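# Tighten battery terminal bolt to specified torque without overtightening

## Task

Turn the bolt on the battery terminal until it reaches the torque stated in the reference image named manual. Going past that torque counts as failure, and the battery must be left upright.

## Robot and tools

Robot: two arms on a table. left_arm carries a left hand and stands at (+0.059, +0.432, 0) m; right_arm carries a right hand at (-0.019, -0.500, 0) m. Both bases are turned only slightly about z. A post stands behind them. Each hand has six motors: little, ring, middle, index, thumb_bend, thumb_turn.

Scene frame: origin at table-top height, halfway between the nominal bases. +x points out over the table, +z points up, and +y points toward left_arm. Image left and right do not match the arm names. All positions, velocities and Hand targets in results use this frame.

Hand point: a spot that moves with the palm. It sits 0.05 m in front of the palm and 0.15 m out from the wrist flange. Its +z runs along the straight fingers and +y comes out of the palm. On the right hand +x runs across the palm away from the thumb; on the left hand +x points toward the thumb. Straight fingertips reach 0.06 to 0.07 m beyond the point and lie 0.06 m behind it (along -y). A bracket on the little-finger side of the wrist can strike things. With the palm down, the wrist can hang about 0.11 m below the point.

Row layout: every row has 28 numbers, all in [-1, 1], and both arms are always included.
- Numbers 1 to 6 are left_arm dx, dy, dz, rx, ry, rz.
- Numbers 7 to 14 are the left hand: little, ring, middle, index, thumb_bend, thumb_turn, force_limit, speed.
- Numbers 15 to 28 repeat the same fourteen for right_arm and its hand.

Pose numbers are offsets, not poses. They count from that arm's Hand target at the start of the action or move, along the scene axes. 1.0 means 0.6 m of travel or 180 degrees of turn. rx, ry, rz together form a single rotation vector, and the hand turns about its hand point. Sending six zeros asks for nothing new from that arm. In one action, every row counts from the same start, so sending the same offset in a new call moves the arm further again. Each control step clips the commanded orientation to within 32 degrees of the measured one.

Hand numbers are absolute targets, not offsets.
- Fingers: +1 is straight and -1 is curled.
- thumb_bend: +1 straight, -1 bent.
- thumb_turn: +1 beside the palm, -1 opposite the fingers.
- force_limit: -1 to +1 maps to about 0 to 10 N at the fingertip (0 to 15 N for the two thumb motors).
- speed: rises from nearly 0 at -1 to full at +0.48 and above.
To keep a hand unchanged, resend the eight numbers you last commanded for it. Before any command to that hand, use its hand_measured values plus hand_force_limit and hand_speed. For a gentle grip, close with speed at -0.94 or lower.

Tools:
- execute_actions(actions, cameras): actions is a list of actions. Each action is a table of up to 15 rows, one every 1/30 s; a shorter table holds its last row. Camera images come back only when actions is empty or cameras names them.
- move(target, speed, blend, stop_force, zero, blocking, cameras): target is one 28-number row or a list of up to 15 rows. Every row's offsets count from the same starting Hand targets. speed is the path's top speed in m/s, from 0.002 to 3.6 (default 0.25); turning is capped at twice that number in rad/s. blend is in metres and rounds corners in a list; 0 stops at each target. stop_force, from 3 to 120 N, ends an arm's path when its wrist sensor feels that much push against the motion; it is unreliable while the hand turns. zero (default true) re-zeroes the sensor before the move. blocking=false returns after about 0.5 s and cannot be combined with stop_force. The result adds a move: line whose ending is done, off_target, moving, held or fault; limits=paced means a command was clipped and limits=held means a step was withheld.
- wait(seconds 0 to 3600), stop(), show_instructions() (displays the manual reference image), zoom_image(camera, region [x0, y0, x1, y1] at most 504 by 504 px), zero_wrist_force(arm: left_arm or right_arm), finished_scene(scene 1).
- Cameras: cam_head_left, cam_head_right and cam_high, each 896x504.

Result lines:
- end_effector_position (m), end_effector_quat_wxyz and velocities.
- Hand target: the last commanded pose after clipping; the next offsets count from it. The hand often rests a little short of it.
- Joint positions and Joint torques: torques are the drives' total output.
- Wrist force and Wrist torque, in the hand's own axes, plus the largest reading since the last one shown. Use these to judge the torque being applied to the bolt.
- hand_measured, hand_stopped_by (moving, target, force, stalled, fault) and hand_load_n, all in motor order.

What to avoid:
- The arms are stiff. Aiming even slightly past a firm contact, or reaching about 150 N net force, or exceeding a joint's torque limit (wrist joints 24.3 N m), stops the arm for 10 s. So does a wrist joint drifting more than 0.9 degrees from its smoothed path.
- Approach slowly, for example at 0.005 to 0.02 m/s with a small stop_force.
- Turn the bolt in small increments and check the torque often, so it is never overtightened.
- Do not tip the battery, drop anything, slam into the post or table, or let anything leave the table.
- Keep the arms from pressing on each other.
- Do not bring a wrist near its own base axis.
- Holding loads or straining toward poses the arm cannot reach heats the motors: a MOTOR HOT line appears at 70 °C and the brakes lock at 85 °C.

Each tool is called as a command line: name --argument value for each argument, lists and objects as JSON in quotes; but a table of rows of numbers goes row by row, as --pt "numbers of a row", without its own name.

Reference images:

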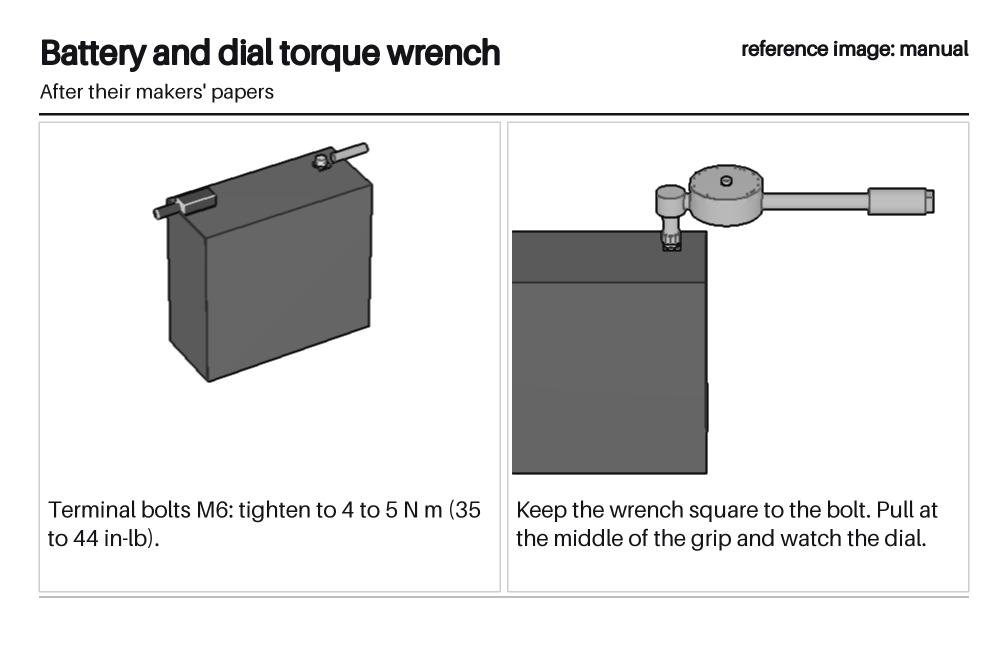

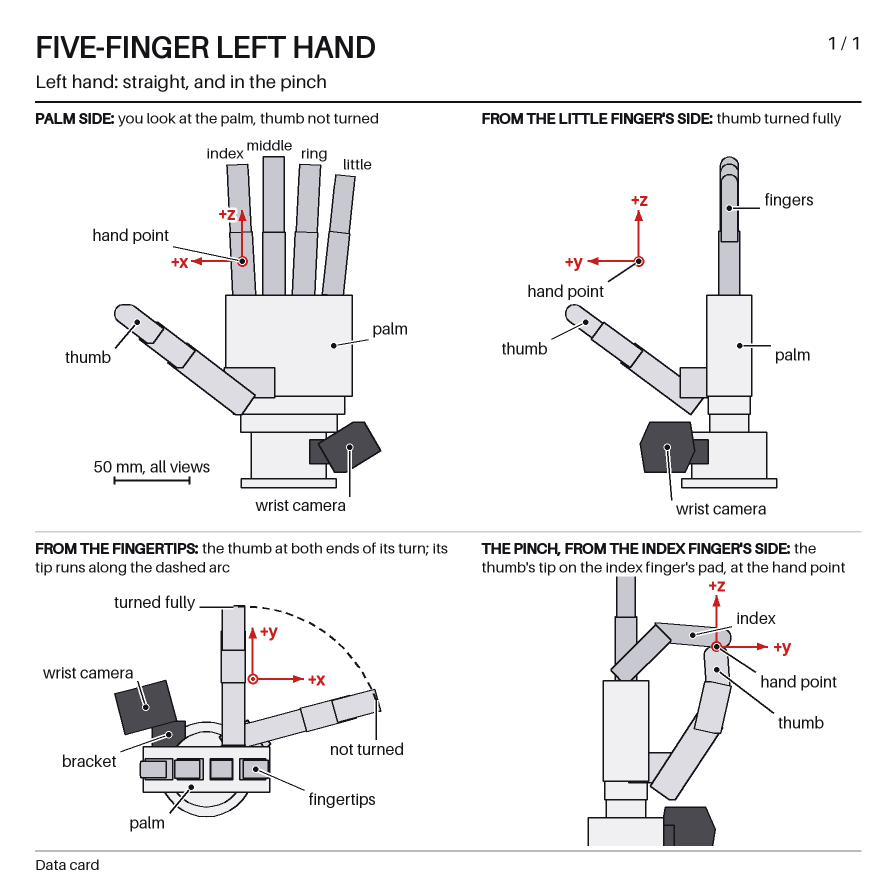

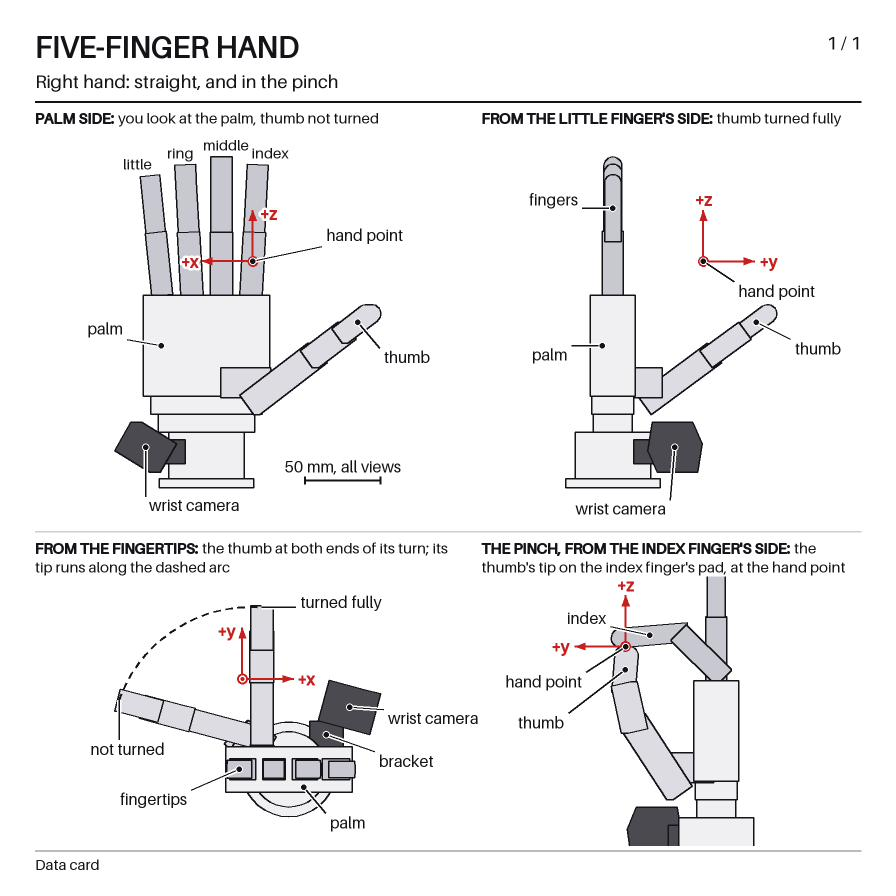

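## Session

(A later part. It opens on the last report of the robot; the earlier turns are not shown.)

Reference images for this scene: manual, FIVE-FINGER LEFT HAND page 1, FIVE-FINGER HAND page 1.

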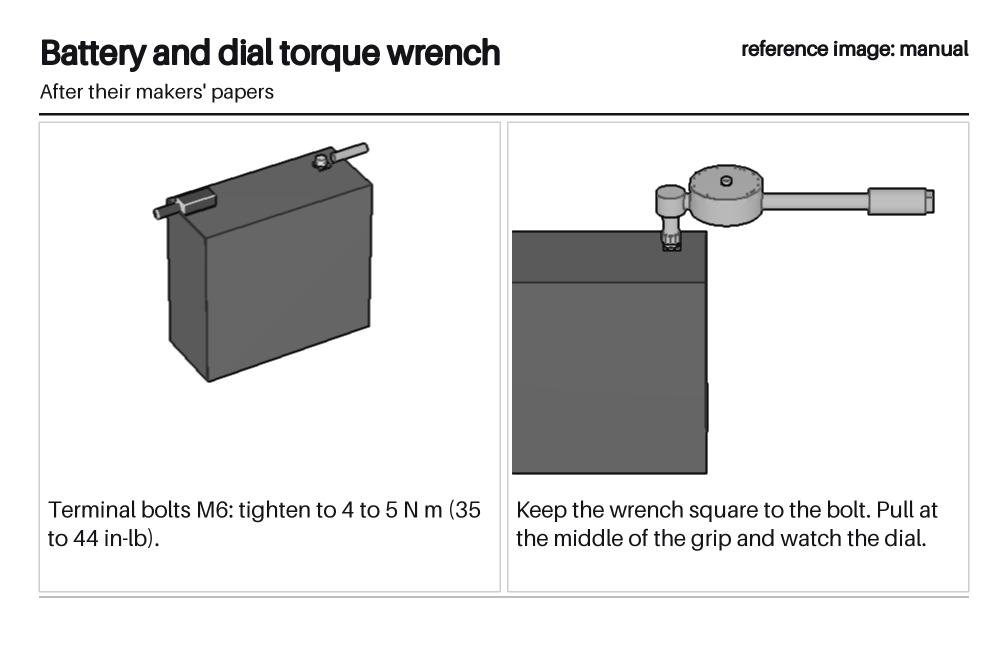

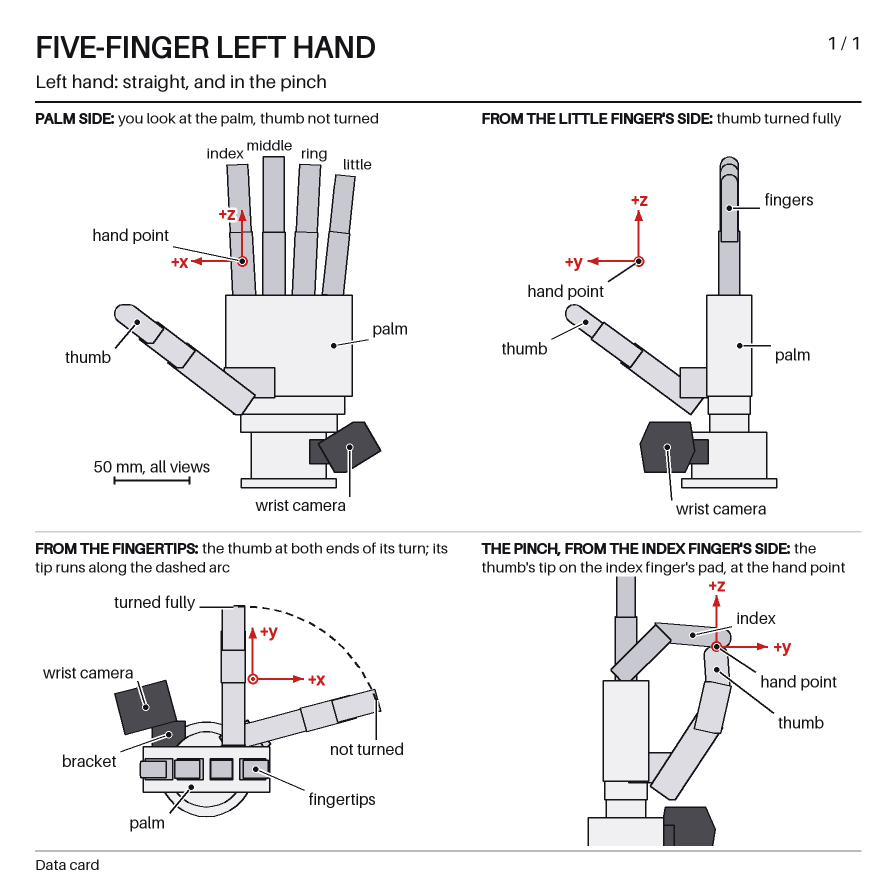

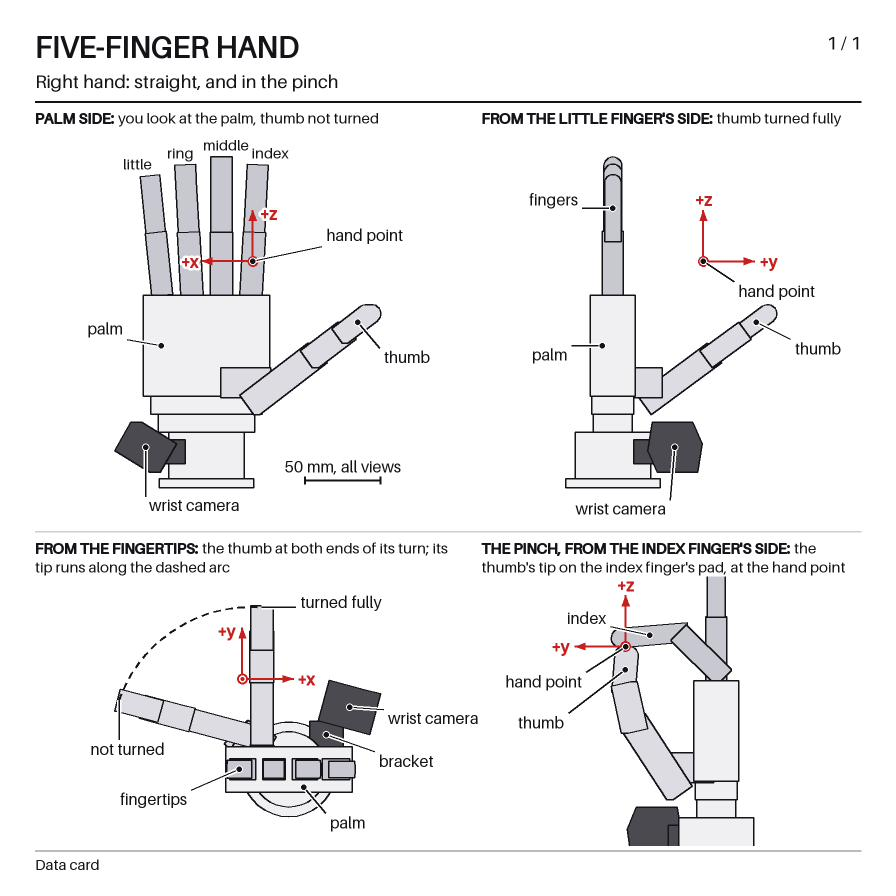

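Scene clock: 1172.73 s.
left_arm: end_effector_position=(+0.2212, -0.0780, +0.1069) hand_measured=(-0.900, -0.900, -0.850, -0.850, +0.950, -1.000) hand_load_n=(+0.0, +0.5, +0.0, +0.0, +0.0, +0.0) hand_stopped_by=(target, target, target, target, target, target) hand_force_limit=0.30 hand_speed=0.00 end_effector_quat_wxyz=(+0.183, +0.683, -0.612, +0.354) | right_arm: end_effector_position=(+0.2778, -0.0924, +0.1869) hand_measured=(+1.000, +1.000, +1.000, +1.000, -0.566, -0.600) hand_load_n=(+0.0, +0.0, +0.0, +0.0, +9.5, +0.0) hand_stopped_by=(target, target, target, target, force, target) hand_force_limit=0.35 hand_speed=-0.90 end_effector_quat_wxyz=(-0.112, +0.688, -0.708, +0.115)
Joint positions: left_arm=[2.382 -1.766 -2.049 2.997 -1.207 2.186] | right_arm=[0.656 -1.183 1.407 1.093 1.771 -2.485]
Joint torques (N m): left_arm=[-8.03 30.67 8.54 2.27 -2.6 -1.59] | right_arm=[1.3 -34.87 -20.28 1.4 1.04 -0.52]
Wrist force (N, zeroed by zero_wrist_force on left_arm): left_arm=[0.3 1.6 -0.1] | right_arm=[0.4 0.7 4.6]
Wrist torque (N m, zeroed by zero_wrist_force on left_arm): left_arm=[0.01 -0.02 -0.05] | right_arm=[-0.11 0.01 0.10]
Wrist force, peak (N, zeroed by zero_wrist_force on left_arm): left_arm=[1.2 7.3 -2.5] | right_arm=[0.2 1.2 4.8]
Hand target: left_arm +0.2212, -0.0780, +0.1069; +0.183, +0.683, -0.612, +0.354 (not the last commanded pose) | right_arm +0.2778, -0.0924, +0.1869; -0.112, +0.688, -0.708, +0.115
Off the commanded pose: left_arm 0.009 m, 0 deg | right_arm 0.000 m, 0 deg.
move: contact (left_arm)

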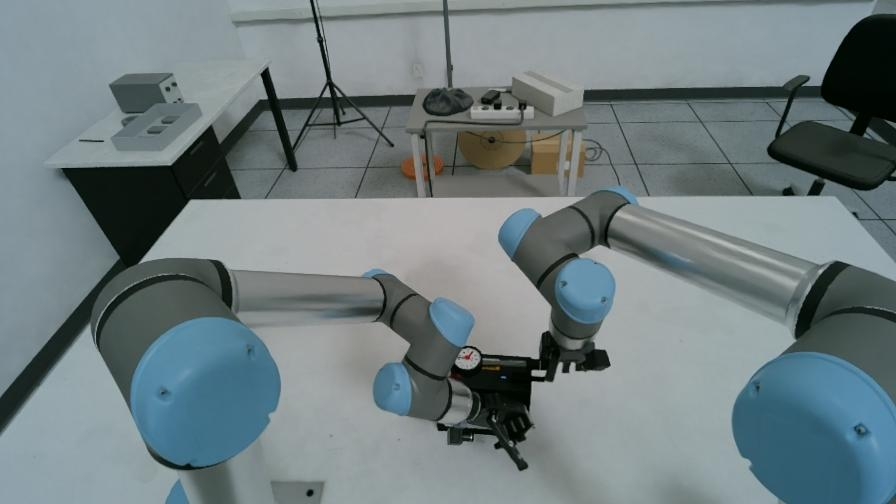

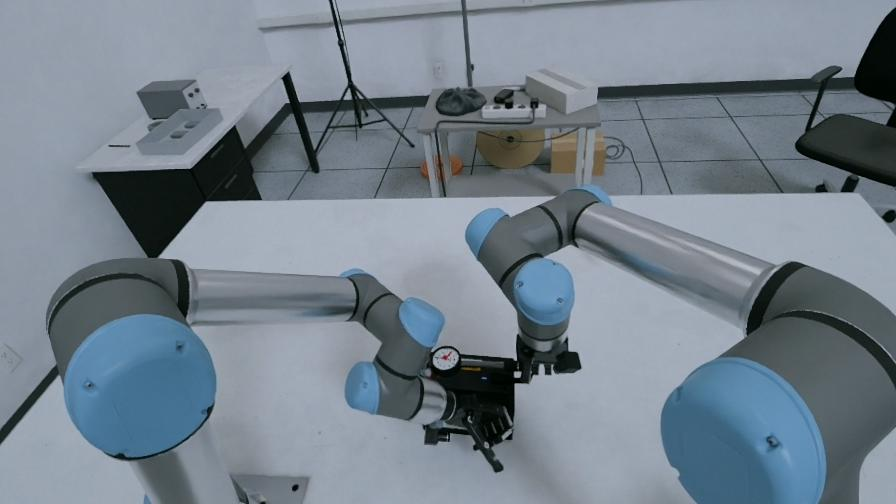

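move --target '[0.0005,0,0,0,0,0,-0.9,-0.9,-0.85,-0.85,0.95,-1,0.3,0,-0.0025,0.00042,0,0,0,-0.00278,1,1,1,1,-0.85,-0.6,0.35,-0.9]' --speed 0.01

wait --seconds 0.5 --cameras '["cam_head_left","cam_head_right"]'

zoom_image --camera "cam_head_right" --region '[432, 344, 460, 370]'

Scene clock: 1173.90 s.
left_arm: end_effector_position=(+0.2215, -0.0780, +0.1070) hand_measured=(-0.900, -0.900, -0.850, -0.850, +0.950, -1.000) hand_load_n=(+0.0, +0.0, +0.0, +0.0, +0.0, -0.5) hand_stopped_by=(target, target, target, target, target, target) hand_force_limit=0.30 hand_speed=0.00 end_effector_quat_wxyz=(+0.183, +0.683, -0.612, +0.354) | right_arm: end_effector_position=(+0.2763, -0.0922, +0.1869) hand_measured=(+1.000, +1.000, +1.000, +1.000, -0.566, -0.600) hand_load_n=(+0.0, +0.0, +0.0, +0.0, +9.5, -0.5) hand_stopped_by=(target, target, target, target, force, target) hand_force_limit=0.35 hand_speed=-0.90 end_effector_quat_wxyz=(-0.112, +0.685, -0.711, +0.115)
Joint positions: left_arm=[2.383 -1.766 -2.049 2.997 -1.206 2.187] | right_arm=[0.659 -1.184 1.41 1.094 1.774 -2.473]
Joint torques (N m): left_arm=[14.59 13.38 27.19 -2.45 2.53 1.26] | right_arm=[9.38 -48.21 -10.8 5.15 1.62 1.3]
Wrist force (N, zeroed by zero_wrist_force on left_arm): left_arm=[0.7 7.5 -1.5] | right_arm=[-2.6 -2.6 5.3]
Wrist torque (N m, zeroed by zero_wrist_force on left_arm): left_arm=[0.50 -0.05 -0.08] | right_arm=[-0.36 0.10 -0.10]
Wrist force, peak (N, zeroed by zero_wrist_force on left_arm): left_arm=[0.7 7.5 -1.5] | right_arm=[-2.6 -2.3 5.7]
Hand target: left_arm +0.2215, -0.0780, +0.1069; +0.183, +0.683, -0.612, +0.354 | right_arm +0.2763, -0.0922, +0.1869; -0.111, +0.685, -0.711, +0.115
Off the commanded pose: left_arm 0.000 m, 0 deg | right_arm 0.000 m, 0 deg.
move: done

Scene clock: 1174.40 s.
left_arm: end_effector_position=(+0.2215, -0.0780, +0.1069) hand_measured=(-0.900, -0.900, -0.850, -0.850, +0.950, -1.000) hand_load_n=(+0.0, +0.0, +0.5, +0.0, +0.0, +0.0) hand_stopped_by=(target, target, target, target, target, target) hand_force_limit=0.30 hand_speed=0.00 end_effector_quat_wxyz=(+0.183, +0.683, -0.612, +0.354) | right_arm: end_effector_position=(+0.2763, -0.0922, +0.1869) hand_measured=(+1.000, +1.000, +1.000, +1.000, -0.566, -0.600) hand_load_n=(+0.0, +0.0, +0.5, +0.0, +9.5, +0.0) hand_stopped_by=(target, target, target, target, force, target) hand_force_limit=0.35 hand_speed=-0.90 end_effector_quat_wxyz=(-0.111, +0.685, -0.711, +0.115)
Joint positions: left_arm=[2.383 -1.766 -2.049 2.997 -1.206 2.187] | right_arm=[0.659 -1.184 1.41 1.094 1.774 -2.473]
Joint torques (N m): left_arm=[14.51 13.4 27.46 -2.3 2.15 1.17] | right_arm=[9.65 -49.28 -10.52 5.19 1.92 1.13]
Wrist force (N, zeroed by zero_wrist_force on left_arm): left_arm=[1.2 8.6 -1.7] | right_arm=[-3.0 -2.8 5.2]
Wrist torque (N m, zeroed by zero_wrist_force on left_arm): left_arm=[0.61 -0.08 -0.07] | right_arm=[-0.39 0.14 -0.12]
Wrist force, peak (N, zeroed by zero_wrist_force on left_arm): left_arm=[1.2 8.6 -1.7] | right_arm=[-2.7 -2.5 5.7]
Hand target: left_arm +0.2215, -0.0780, +0.1069; +0.183, +0.683, -0.612, +0.354 | right_arm +0.2763, -0.0922, +0.1869; -0.111, +0.685, -0.711, +0.115
Off the commanded pose: left_arm 0.000 m, 0 deg | right_arm 0.000 m, 0 deg.
wait: 0.50 s; at rest by 0.17 s

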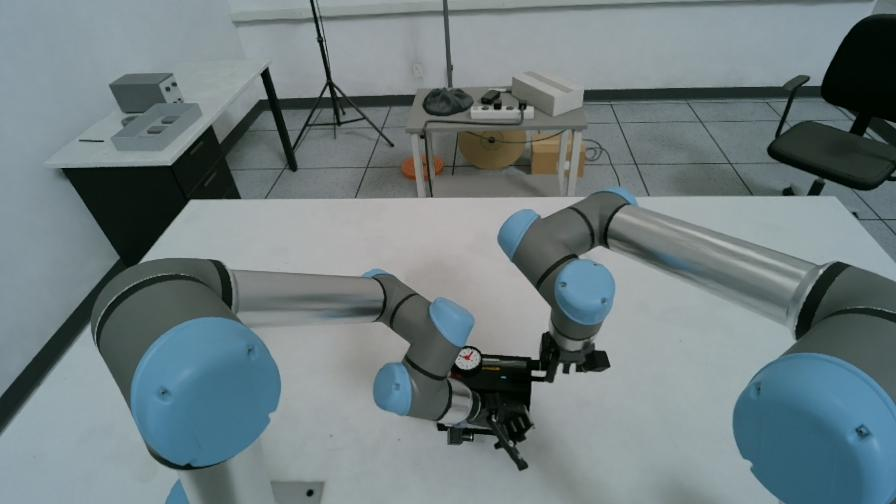

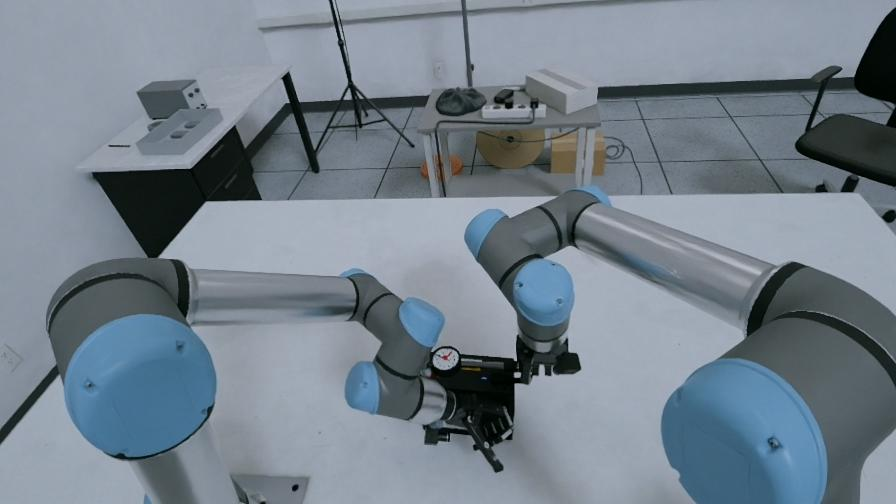

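Scaled by 18.000 from the camera's image (finer frame: 1280x720).

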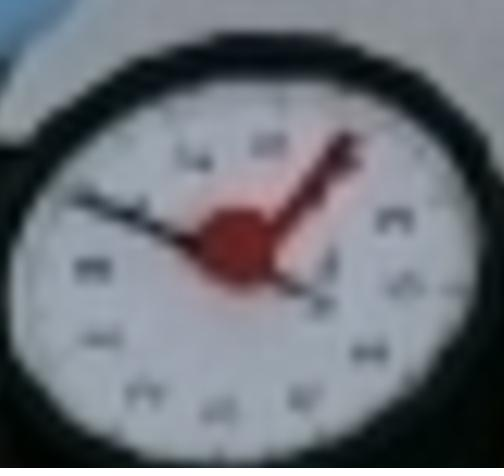

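move --target '[0,0,0,0,0,0,-0.9,-0.9,-0.85,-0.85,0.95,-1,0.3,0,-0.005,0.0012,0.0002,0,0,-0.00556,1,1,1,1,-0.85,-0.6,0.35,-0.9]' --speed 0.01

wait --seconds 0.5 --cameras '["cam_head_left","cam_head_right"]'

zoom_image --camera "cam_head_right" --region '[432, 344, 460, 370]'

Scene clock: 1176.37 s.
left_arm: end_effector_position=(+0.2215, -0.0780, +0.1069) hand_measured=(-0.900, -0.900, -0.850, -0.850, +0.950, -1.000) hand_load_n=(+0.0, +0.0, +0.0, +0.0, +0.0, -0.5) hand_stopped_by=(target, target, target, target, target, target) hand_force_limit=0.30 hand_speed=0.00 end_effector_quat_wxyz=(+0.183, +0.683, -0.612, +0.354) | right_arm: end_effector_position=(+0.2733, -0.0915, +0.1870) hand_measured=(+1.000, +1.000, +1.000, +1.000, -0.566, -0.600) hand_load_n=(+0.0, +0.0, +0.0, +0.0, +9.0, +0.0) hand_stopped_by=(target, target, target, target, force, target) hand_force_limit=0.35 hand_speed=-0.90 end_effector_quat_wxyz=(-0.110, +0.679, -0.717, +0.116)
Joint positions: left_arm=[2.383 -1.766 -2.049 2.997 -1.206 2.187] | right_arm=[0.666 -1.186 1.414 1.097 1.78 -2.449]
Joint torques (N m): left_arm=[14.67 13.96 26.98 -1.86 1.3 0.91] | right_arm=[13.48 -49.54 -8.78 6.55 1.13 1.04]
Wrist force (N, zeroed by zero_wrist_force on left_arm): left_arm=[1.3 12.4 -2.6] | right_arm=[-4.4 -9.5 8.3]
Wrist torque (N m, zeroed by zero_wrist_force on left_arm): left_arm=[0.84 -0.13 -0.03] | right_arm=[-0.84 0.10 -0.25]
Wrist force, peak (N, zeroed by zero_wrist_force on left_arm): left_arm=[1.4 12.4 -2.9] | right_arm=[-5.1 -9.4 8.3]
Hand target: left_arm +0.2215, -0.0780, +0.1069; +0.183, +0.683, -0.612, +0.354 | right_arm +0.2733, -0.0914, +0.1870; -0.110, +0.679, -0.717, +0.116
Off the commanded pose: left_arm 0.000 m, 0 deg | right_arm 0.000 m, 0 deg.
move: done

Scene clock: 1176.87 s.
left_arm: end_effector_position=(+0.2215, -0.0780, +0.1069) hand_measured=(-0.900, -0.900, -0.850, -0.850, +0.950, -1.000) hand_load_n=(+0.0, +0.0, +0.0, +0.0, +0.0, +0.0) hand_stopped_by=(target, target, target, target, target, target) hand_force_limit=0.30 hand_speed=0.00 end_effector_quat_wxyz=(+0.183, +0.683, -0.612, +0.354) | right_arm: end_effector_position=(+0.2733, -0.0914, +0.1870) hand_measured=(+1.000, +1.000, +1.000, +1.000, -0.566, -0.600) hand_load_n=(+0.0, +0.5, +0.0, +0.0, +9.0, +0.0) hand_stopped_by=(target, target, target, target, force, target) hand_force_limit=0.35 hand_speed=-0.90 end_effector_quat_wxyz=(-0.110, +0.679, -0.717, +0.116)
Joint positions: left_arm=[2.383 -1.766 -2.049 2.997 -1.206 2.187] | right_arm=[0.666 -1.186 1.414 1.097 1.78 -2.449]
Joint torques (N m): left_arm=[14.72 14.03 27.45 -1.21 1.04 0.69] | right_arm=[12.18 -49.28 -10.12 6.63 0.99 1.33]
Wrist force (N, zeroed by zero_wrist_force on left_arm): left_arm=[1.4 12.5 -2.7] | right_arm=[-4.5 -9.4 8.2]
Wrist torque (N m, zeroed by zero_wrist_force on left_arm): left_arm=[0.88 -0.14 -0.04] | right_arm=[-0.81 0.12 -0.25]
Wrist force, peak (N, zeroed by zero_wrist_force on left_arm): left_arm=[1.7 12.5 -3.0] | right_arm=[-4.4 -9.4 8.8]
Hand target: left_arm +0.2215, -0.0780, +0.1069; +0.183, +0.683, -0.612, +0.354 | right_arm +0.2733, -0.0914, +0.1870; -0.110, +0.679, -0.717, +0.116
Off the commanded pose: left_arm 0.000 m, 0 deg | right_arm 0.000 m, 0 deg.
wait: 0.50 s; at rest by 0.17 s

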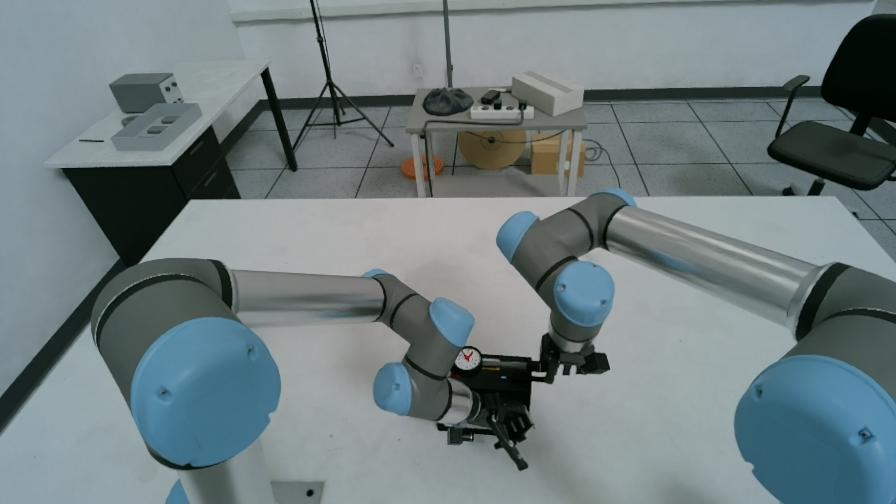

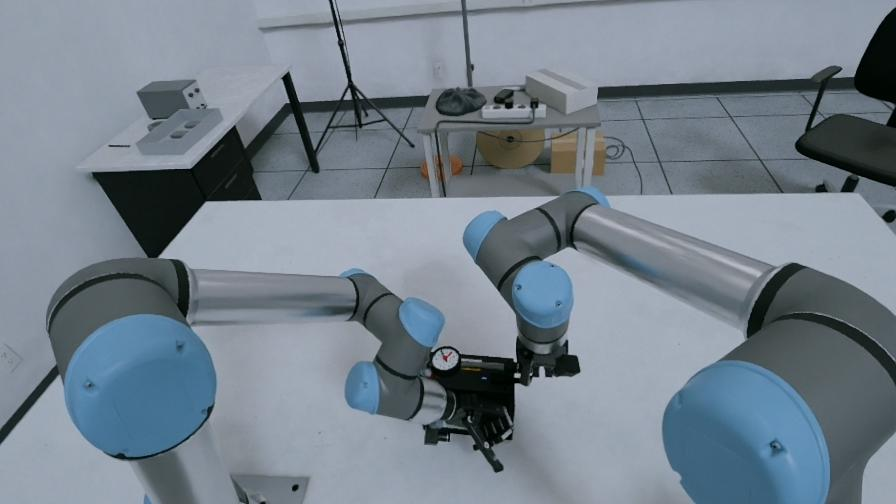

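Scaled by 18.000 from the camera's image (finer frame: 1280x720).

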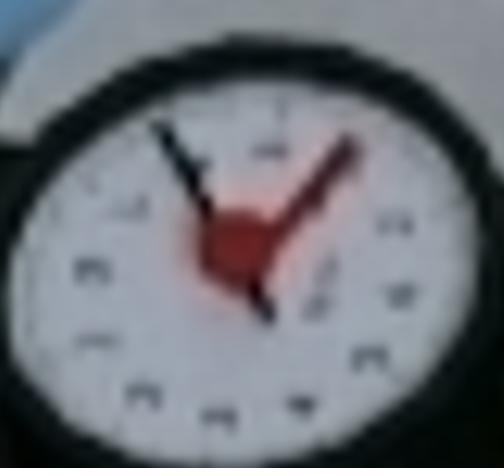

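move --target '[0,0,0,0,0,0,-0.9,-0.9,-0.85,-0.85,0.95,-1,0.3,0,-0.005,0.0016,0.0001,0,0,-0.00556,1,1,1,1,-0.85,-0.6,0.35,-0.9]' --speed 0.01

wait --seconds 0.5 --cameras '["cam_head_left","cam_head_right"]'

zoom_image --camera "cam_head_right" --region '[432, 344, 460, 370]'

Scene clock: 1178.87 s.
left_arm: end_effector_position=(+0.2215, -0.0780, +0.1069) hand_measured=(-0.900, -0.900, -0.850, -0.850, +0.950, -1.000) hand_load_n=(+0.0, +0.5, +0.0, +0.0, +0.0, +0.0) hand_stopped_by=(target, target, target, target, target, target) hand_force_limit=0.30 hand_speed=0.00 end_effector_quat_wxyz=(+0.183, +0.683, -0.612, +0.354) | right_arm: end_effector_position=(+0.2703, -0.0905, +0.1870) hand_measured=(+1.000, +1.000, +1.000, +1.000, -0.566, -0.600) hand_load_n=(+0.0, -0.5, +0.0, +0.0, +8.5, +0.0) hand_stopped_by=(target, target, target, target, force, target) hand_force_limit=0.35 hand_speed=-0.90 end_effector_quat_wxyz=(-0.109, +0.672, -0.723, +0.117)
Joint positions: left_arm=[2.383 -1.766 -2.049 2.997 -1.206 2.187] | right_arm=[0.673 -1.188 1.417 1.1 1.786 -2.425]
Joint torques (N m): left_arm=[14.57 13.95 26.91 0.74 0.06 -0.16] | right_arm=[15.72 -49.47 -7.1 7.15 -0.78 0.93]
Wrist force (N, zeroed by zero_wrist_force on left_arm): left_arm=[1.2 21.0 -6.7] | right_arm=[-0.1 -17.4 10.3]
Wrist torque (N m, zeroed by zero_wrist_force on left_arm): left_arm=[1.52 -0.14 -0.05] | right_arm=[-1.26 -0.08 -0.07]
Wrist force, peak (N, zeroed by zero_wrist_force on left_arm): left_arm=[1.2 21.0 -6.7] | right_arm=[0.3 -17.2 10.9]
Hand target: left_arm +0.2215, -0.0780, +0.1069; +0.183, +0.683, -0.612, +0.354 | right_arm +0.2703, -0.0905, +0.1870; -0.109, +0.672, -0.723, +0.117
Off the commanded pose: left_arm 0.000 m, 0 deg | right_arm 0.000 m, 0 deg.
move: done

Scene clock: 1179.37 s.
left_arm: end_effector_position=(+0.2215, -0.0780, +0.1069) hand_measured=(-0.900, -0.900, -0.850, -0.850, +0.950, -1.000) hand_load_n=(+0.0, +0.0, +0.0, +0.0, +0.0, +0.0) hand_stopped_by=(target, target, target, target, target, target) hand_force_limit=0.30 hand_speed=0.00 end_effector_quat_wxyz=(+0.183, +0.683, -0.612, +0.354) | right_arm: end_effector_position=(+0.2703, -0.0905, +0.1870) hand_measured=(+1.000, +1.000, +1.000, +1.000, -0.566, -0.600) hand_load_n=(+0.0, +0.0, +0.0, +0.0, +8.5, +0.0) hand_stopped_by=(target, target, target, target, force, target) hand_force_limit=0.35 hand_speed=-0.90 end_effector_quat_wxyz=(-0.109, +0.672, -0.723, +0.117)
Joint positions: left_arm=[2.383 -1.766 -2.049 2.997 -1.206 2.187] | right_arm=[0.673 -1.188 1.417 1.1 1.786 -2.424]
Joint torques (N m): left_arm=[14.81 13.5 27.34 1.14 -0.31 -0.46] | right_arm=[16.47 -49.22 -8.11 7.21 -0.89 0.92]
Wrist force (N, zeroed by zero_wrist_force on left_arm): left_arm=[0.9 21.0 -6.4] | right_arm=[0.3 -17.4 10.5]
Wrist torque (N m, zeroed by zero_wrist_force on left_arm): left_arm=[1.51 -0.12 -0.05] | right_arm=[-1.27 -0.13 -0.05]
Wrist force, peak (N, zeroed by zero_wrist_force on left_arm): left_arm=[0.9 21.4 -6.6] | right_arm=[0.2 -17.6 10.7]
Hand target: left_arm +0.2215, -0.0780, +0.1069; +0.183, +0.683, -0.612, +0.354 | right_arm +0.2703, -0.0905, +0.1870; -0.109, +0.672, -0.723, +0.117
Off the commanded pose: left_arm 0.000 m, 0 deg | right_arm 0.000 m, 0 deg.
wait: 0.50 s; at rest by 0.17 s

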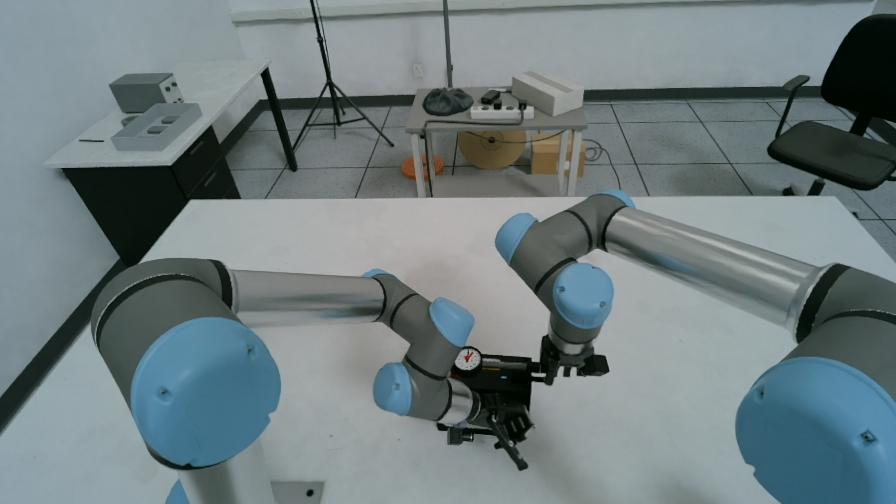

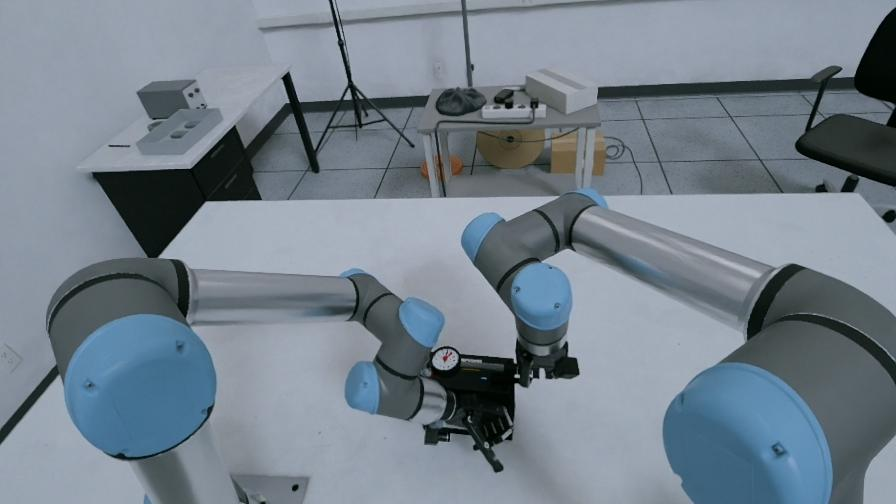

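Scaled by 18.000 from the camera's image (finer frame: 1280x720).

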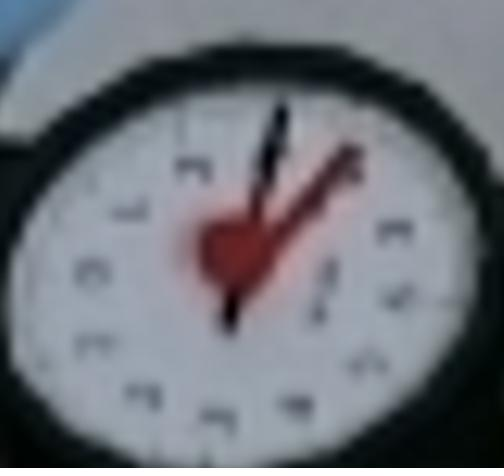

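move --target '[0,0,0,0,0,0,-0.9,-0.9,-0.85,-0.85,0.95,-1,0.3,0,-0.0025,0.0006,0.0001,0,0,-0.00278,1,1,1,1,-0.85,-0.6,0.35,-0.9]' --speed 0.01

wait --seconds 0.5 --cameras '["cam_head_right"]'

zoom_image --camera "cam_head_right" --region '[432, 344, 460, 370]'

Scene clock: 1180.90 s.
left_arm: end_effector_position=(+0.2215, -0.0780, +0.1069) hand_measured=(-0.900, -0.900, -0.850, -0.850, +0.950, -1.000) hand_load_n=(+0.0, +0.0, +0.0, +0.0, +0.0, +0.0) hand_stopped_by=(target, target, target, target, target, target) hand_force_limit=0.30 hand_speed=0.00 end_effector_quat_wxyz=(+0.183, +0.683, -0.612, +0.354) | right_arm: end_effector_position=(+0.2688, -0.0901, +0.1871) hand_measured=(+1.000, +1.000, +1.000, +1.000, -0.566, -0.600) hand_load_n=(+0.0, +0.0, +0.0, +0.5, +8.5, +0.0) hand_stopped_by=(target, target, target, target, force, target) hand_force_limit=0.35 hand_speed=-0.90 end_effector_quat_wxyz=(-0.109, +0.669, -0.725, +0.118)
Joint positions: left_arm=[2.383 -1.766 -2.049 2.997 -1.206 2.187] | right_arm=[0.677 -1.189 1.419 1.102 1.789 -2.413]
Joint torques (N m): left_arm=[14.61 14.05 27.2 2.74 -1.51 -1.1] | right_arm=[18.27 -48.64 -8.19 7.87 -1.52 0.83]
Wrist force (N, zeroed by zero_wrist_force on left_arm): left_arm=[1.1 26.1 -9.4] | right_arm=[-0.4 -21.1 12.0]
Wrist torque (N m, zeroed by zero_wrist_force on left_arm): left_arm=[1.94 -0.14 -0.04] | right_arm=[-1.52 -0.10 -0.10]
Wrist force, peak (N, zeroed by zero_wrist_force on left_arm): left_arm=[0.7 26.4 -9.2] | right_arm=[-0.5 -20.8 12.5]
Hand target: left_arm +0.2215, -0.0780, +0.1069; +0.183, +0.683, -0.612, +0.354 | right_arm +0.2688, -0.0901, +0.1871; -0.109, +0.669, -0.726, +0.118
Off the commanded pose: left_arm 0.000 m, 0 deg | right_arm 0.000 m, 0 deg.
move: done

Scene clock: 1181.40 s.
left_arm: end_effector_position=(+0.2215, -0.0780, +0.1069) hand_measured=(-0.900, -0.900, -0.850, -0.850, +0.950, -1.000) hand_load_n=(+0.0, +0.0, +0.0, +0.0, +0.0, +0.0) hand_stopped_by=(target, target, target, target, target, target) hand_force_limit=0.30 hand_speed=0.00 end_effector_quat_wxyz=(+0.183, +0.683, -0.612, +0.354) | right_arm: end_effector_position=(+0.2688, -0.0901, +0.1871) hand_measured=(+1.000, +1.000, +1.000, +1.000, -0.566, -0.600) hand_load_n=(+0.0, +0.0, +0.0, +0.0, +8.5, +0.0) hand_stopped_by=(target, target, target, target, force, target) hand_force_limit=0.35 hand_speed=-0.90 end_effector_quat_wxyz=(-0.109, +0.669, -0.726, +0.118)
Joint positions: left_arm=[2.383 -1.766 -2.049 2.997 -1.206 2.187] | right_arm=[0.677 -1.189 1.419 1.102 1.789 -2.412]
Joint torques (N m): left_arm=[14.12 14.41 27.25 3.31 -1.72 -1.38] | right_arm=[17.91 -49.78 -7.42 7.72 -1.38 0.99]
Wrist force (N, zeroed by zero_wrist_force on left_arm): left_arm=[1.1 26.5 -9.3] | right_arm=[-0.5 -20.9 12.0]
Wrist torque (N m, zeroed by zero_wrist_force on left_arm): left_arm=[1.98 -0.14 -0.04] | right_arm=[-1.49 -0.09 -0.11]
Wrist force, peak (N, zeroed by zero_wrist_force on left_arm): left_arm=[0.9 26.5 -9.6] | right_arm=[-0.5 -20.9 12.5]
Hand target: left_arm +0.2215, -0.0780, +0.1069; +0.183, +0.683, -0.612, +0.354 | right_arm +0.2688, -0.0901, +0.1871; -0.109, +0.669, -0.726, +0.118
Off the commanded pose: left_arm 0.000 m, 0 deg | right_arm 0.000 m, 0 deg.
wait: 0.50 s; at rest by 0.17 s

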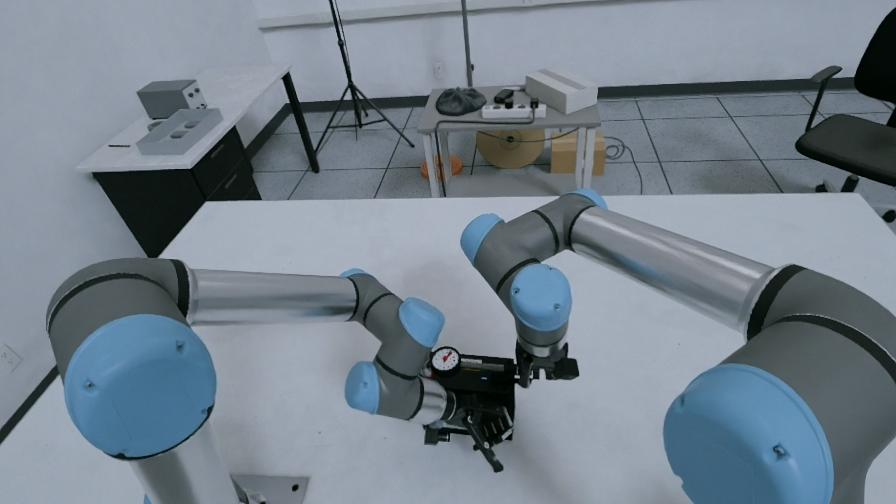

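Scaled by 18.000 from the camera's image (finer frame: 1280x720).

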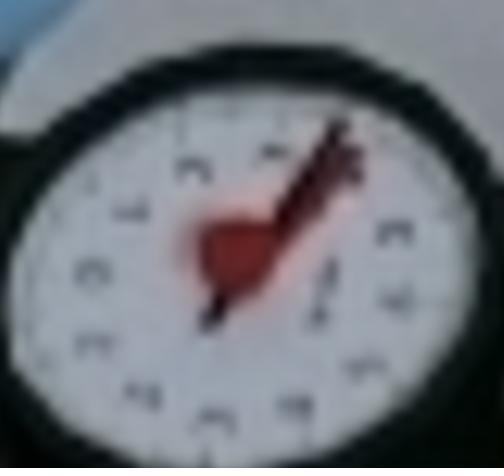

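move --target '[0,0,0,0,0,0,-0.9,-0.9,-0.85,-0.85,0.95,-1,0.3,0,-0.0015,0.00036,0.00007,0,0,-0.00167,1,1,1,1,-0.85,-0.6,0.35,-0.9]' --speed 0.01

wait --seconds 0.5 --cameras '["cam_head_right"]'

zoom_image --camera "cam_head_right" --region '[432, 344, 460, 370]'

Scene clock: 1182.47 s.
left_arm: end_effector_position=(+0.2215, -0.0780, +0.1069) hand_measured=(-0.900, -0.900, -0.850, -0.850, +0.950, -1.000) hand_load_n=(+0.0, +0.0, +0.0, +0.0, +0.0, +0.0) hand_stopped_by=(target, target, target, target, target, target) hand_force_limit=0.30 hand_speed=0.00 end_effector_quat_wxyz=(+0.183, +0.683, -0.612, +0.354) | right_arm: end_effector_position=(+0.2679, -0.0899, +0.1871) hand_measured=(+1.000, +1.000, +1.000, +1.000, -0.566, -0.600) hand_load_n=(+0.0, +0.0, +0.0, +0.0, +8.5, +0.0) hand_stopped_by=(target, target, target, target, force, target) hand_force_limit=0.35 hand_speed=-0.90 end_effector_quat_wxyz=(-0.109, +0.667, -0.727, +0.118)
Joint positions: left_arm=[2.383 -1.766 -2.049 2.997 -1.206 2.187] | right_arm=[0.679 -1.19 1.42 1.103 1.791 -2.405]
Joint torques (N m): left_arm=[14.89 14.03 27.18 4.3 -2.55 -1.42] | right_arm=[16.89 -48.74 -6.92 8.19 -1.12 0.97]
Wrist force (N, zeroed by zero_wrist_force on left_arm): left_arm=[0.5 26.9 -9.2] | right_arm=[-2.1 -20.7 13.0]
Wrist torque (N m, zeroed by zero_wrist_force on left_arm): left_arm=[2.00 -0.10 -0.05] | right_arm=[-1.49 -0.02 -0.19]
Wrist force, peak (N, zeroed by zero_wrist_force on left_arm): left_arm=[1.1 27.0 -9.9] | right_arm=[-1.9 -21.2 12.9]
Hand target: left_arm +0.2215, -0.0780, +0.1069; +0.183, +0.683, -0.612, +0.354 | right_arm +0.2679, -0.0899, +0.1871; -0.109, +0.667, -0.727, +0.118
Off the commanded pose: left_arm 0.000 m, 0 deg | right_arm 0.000 m, 0 deg.
move: done

Scene clock: 1182.97 s.
left_arm: end_effector_position=(+0.2215, -0.0780, +0.1069) hand_measured=(-0.900, -0.900, -0.850, -0.850, +0.950, -1.000) hand_load_n=(+0.0, +0.0, +0.0, +0.0, +0.0, +0.0) hand_stopped_by=(target, target, target, target, target, target) hand_force_limit=0.30 hand_speed=0.00 end_effector_quat_wxyz=(+0.183, +0.683, -0.612, +0.354) | right_arm: end_effector_position=(+0.2679, -0.0899, +0.1871) hand_measured=(+1.000, +1.000, +1.000, +1.000, -0.566, -0.600) hand_load_n=(+0.0, +0.0, +0.0, +0.0, +8.0, +0.0) hand_stopped_by=(target, target, target, target, force, target) hand_force_limit=0.35 hand_speed=-0.90 end_effector_quat_wxyz=(-0.109, +0.667, -0.727, +0.118)
Joint positions: left_arm=[2.383 -1.766 -2.049 2.997 -1.206 2.187] | right_arm=[0.679 -1.19 1.42 1.103 1.791 -2.405]
Joint torques (N m): left_arm=[14.4 14.1 27.04 4.86 -2.94 -1.39] | right_arm=[16.3 -50.16 -7.76 8.08 -1.16 0.88]
Wrist force (N, zeroed by zero_wrist_force on left_arm): left_arm=[1.0 26.9 -9.8] | right_arm=[-2.3 -21.1 12.9]
Wrist torque (N m, zeroed by zero_wrist_force on left_arm): left_arm=[2.04 -0.17 -0.03] | right_arm=[-1.56 -0.01 -0.21]
Wrist force, peak (N, zeroed by zero_wrist_force on left_arm): left_arm=[1.1 26.9 -10.0] | right_arm=[-2.3 -21.5 12.5]
Hand target: left_arm +0.2215, -0.0780, +0.1069; +0.183, +0.683, -0.612, +0.354 | right_arm +0.2679, -0.0899, +0.1871; -0.109, +0.667, -0.727, +0.118
Off the commanded pose: left_arm 0.000 m, 0 deg | right_arm 0.000 m, 0 deg.
wait: 0.50 s; at rest by 0.17 s

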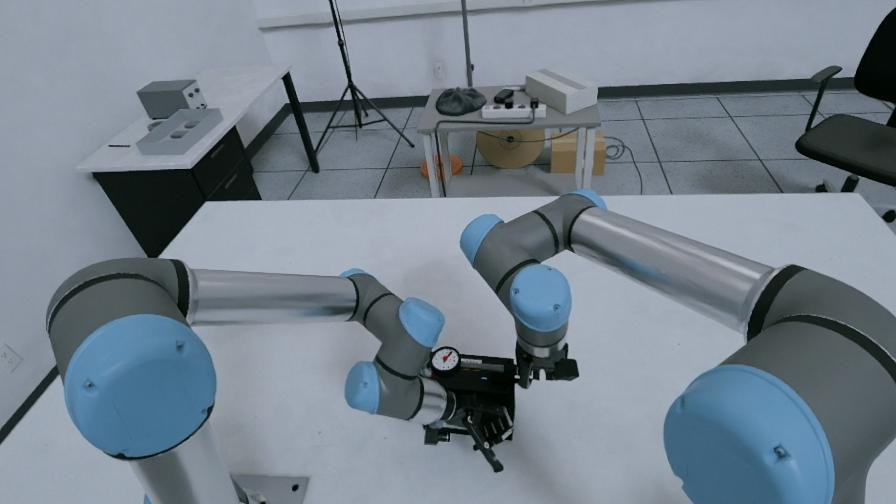

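Scaled by 18.000 from the camera's image (finer frame: 1280x720).

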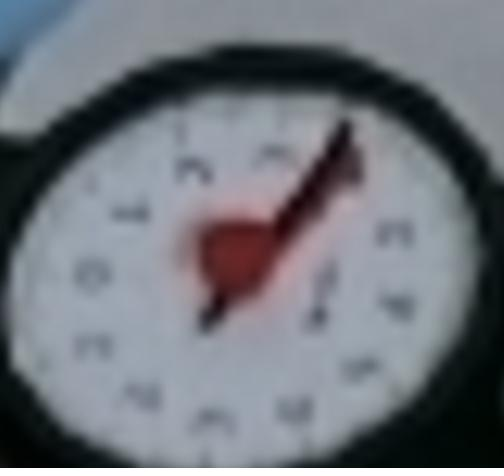

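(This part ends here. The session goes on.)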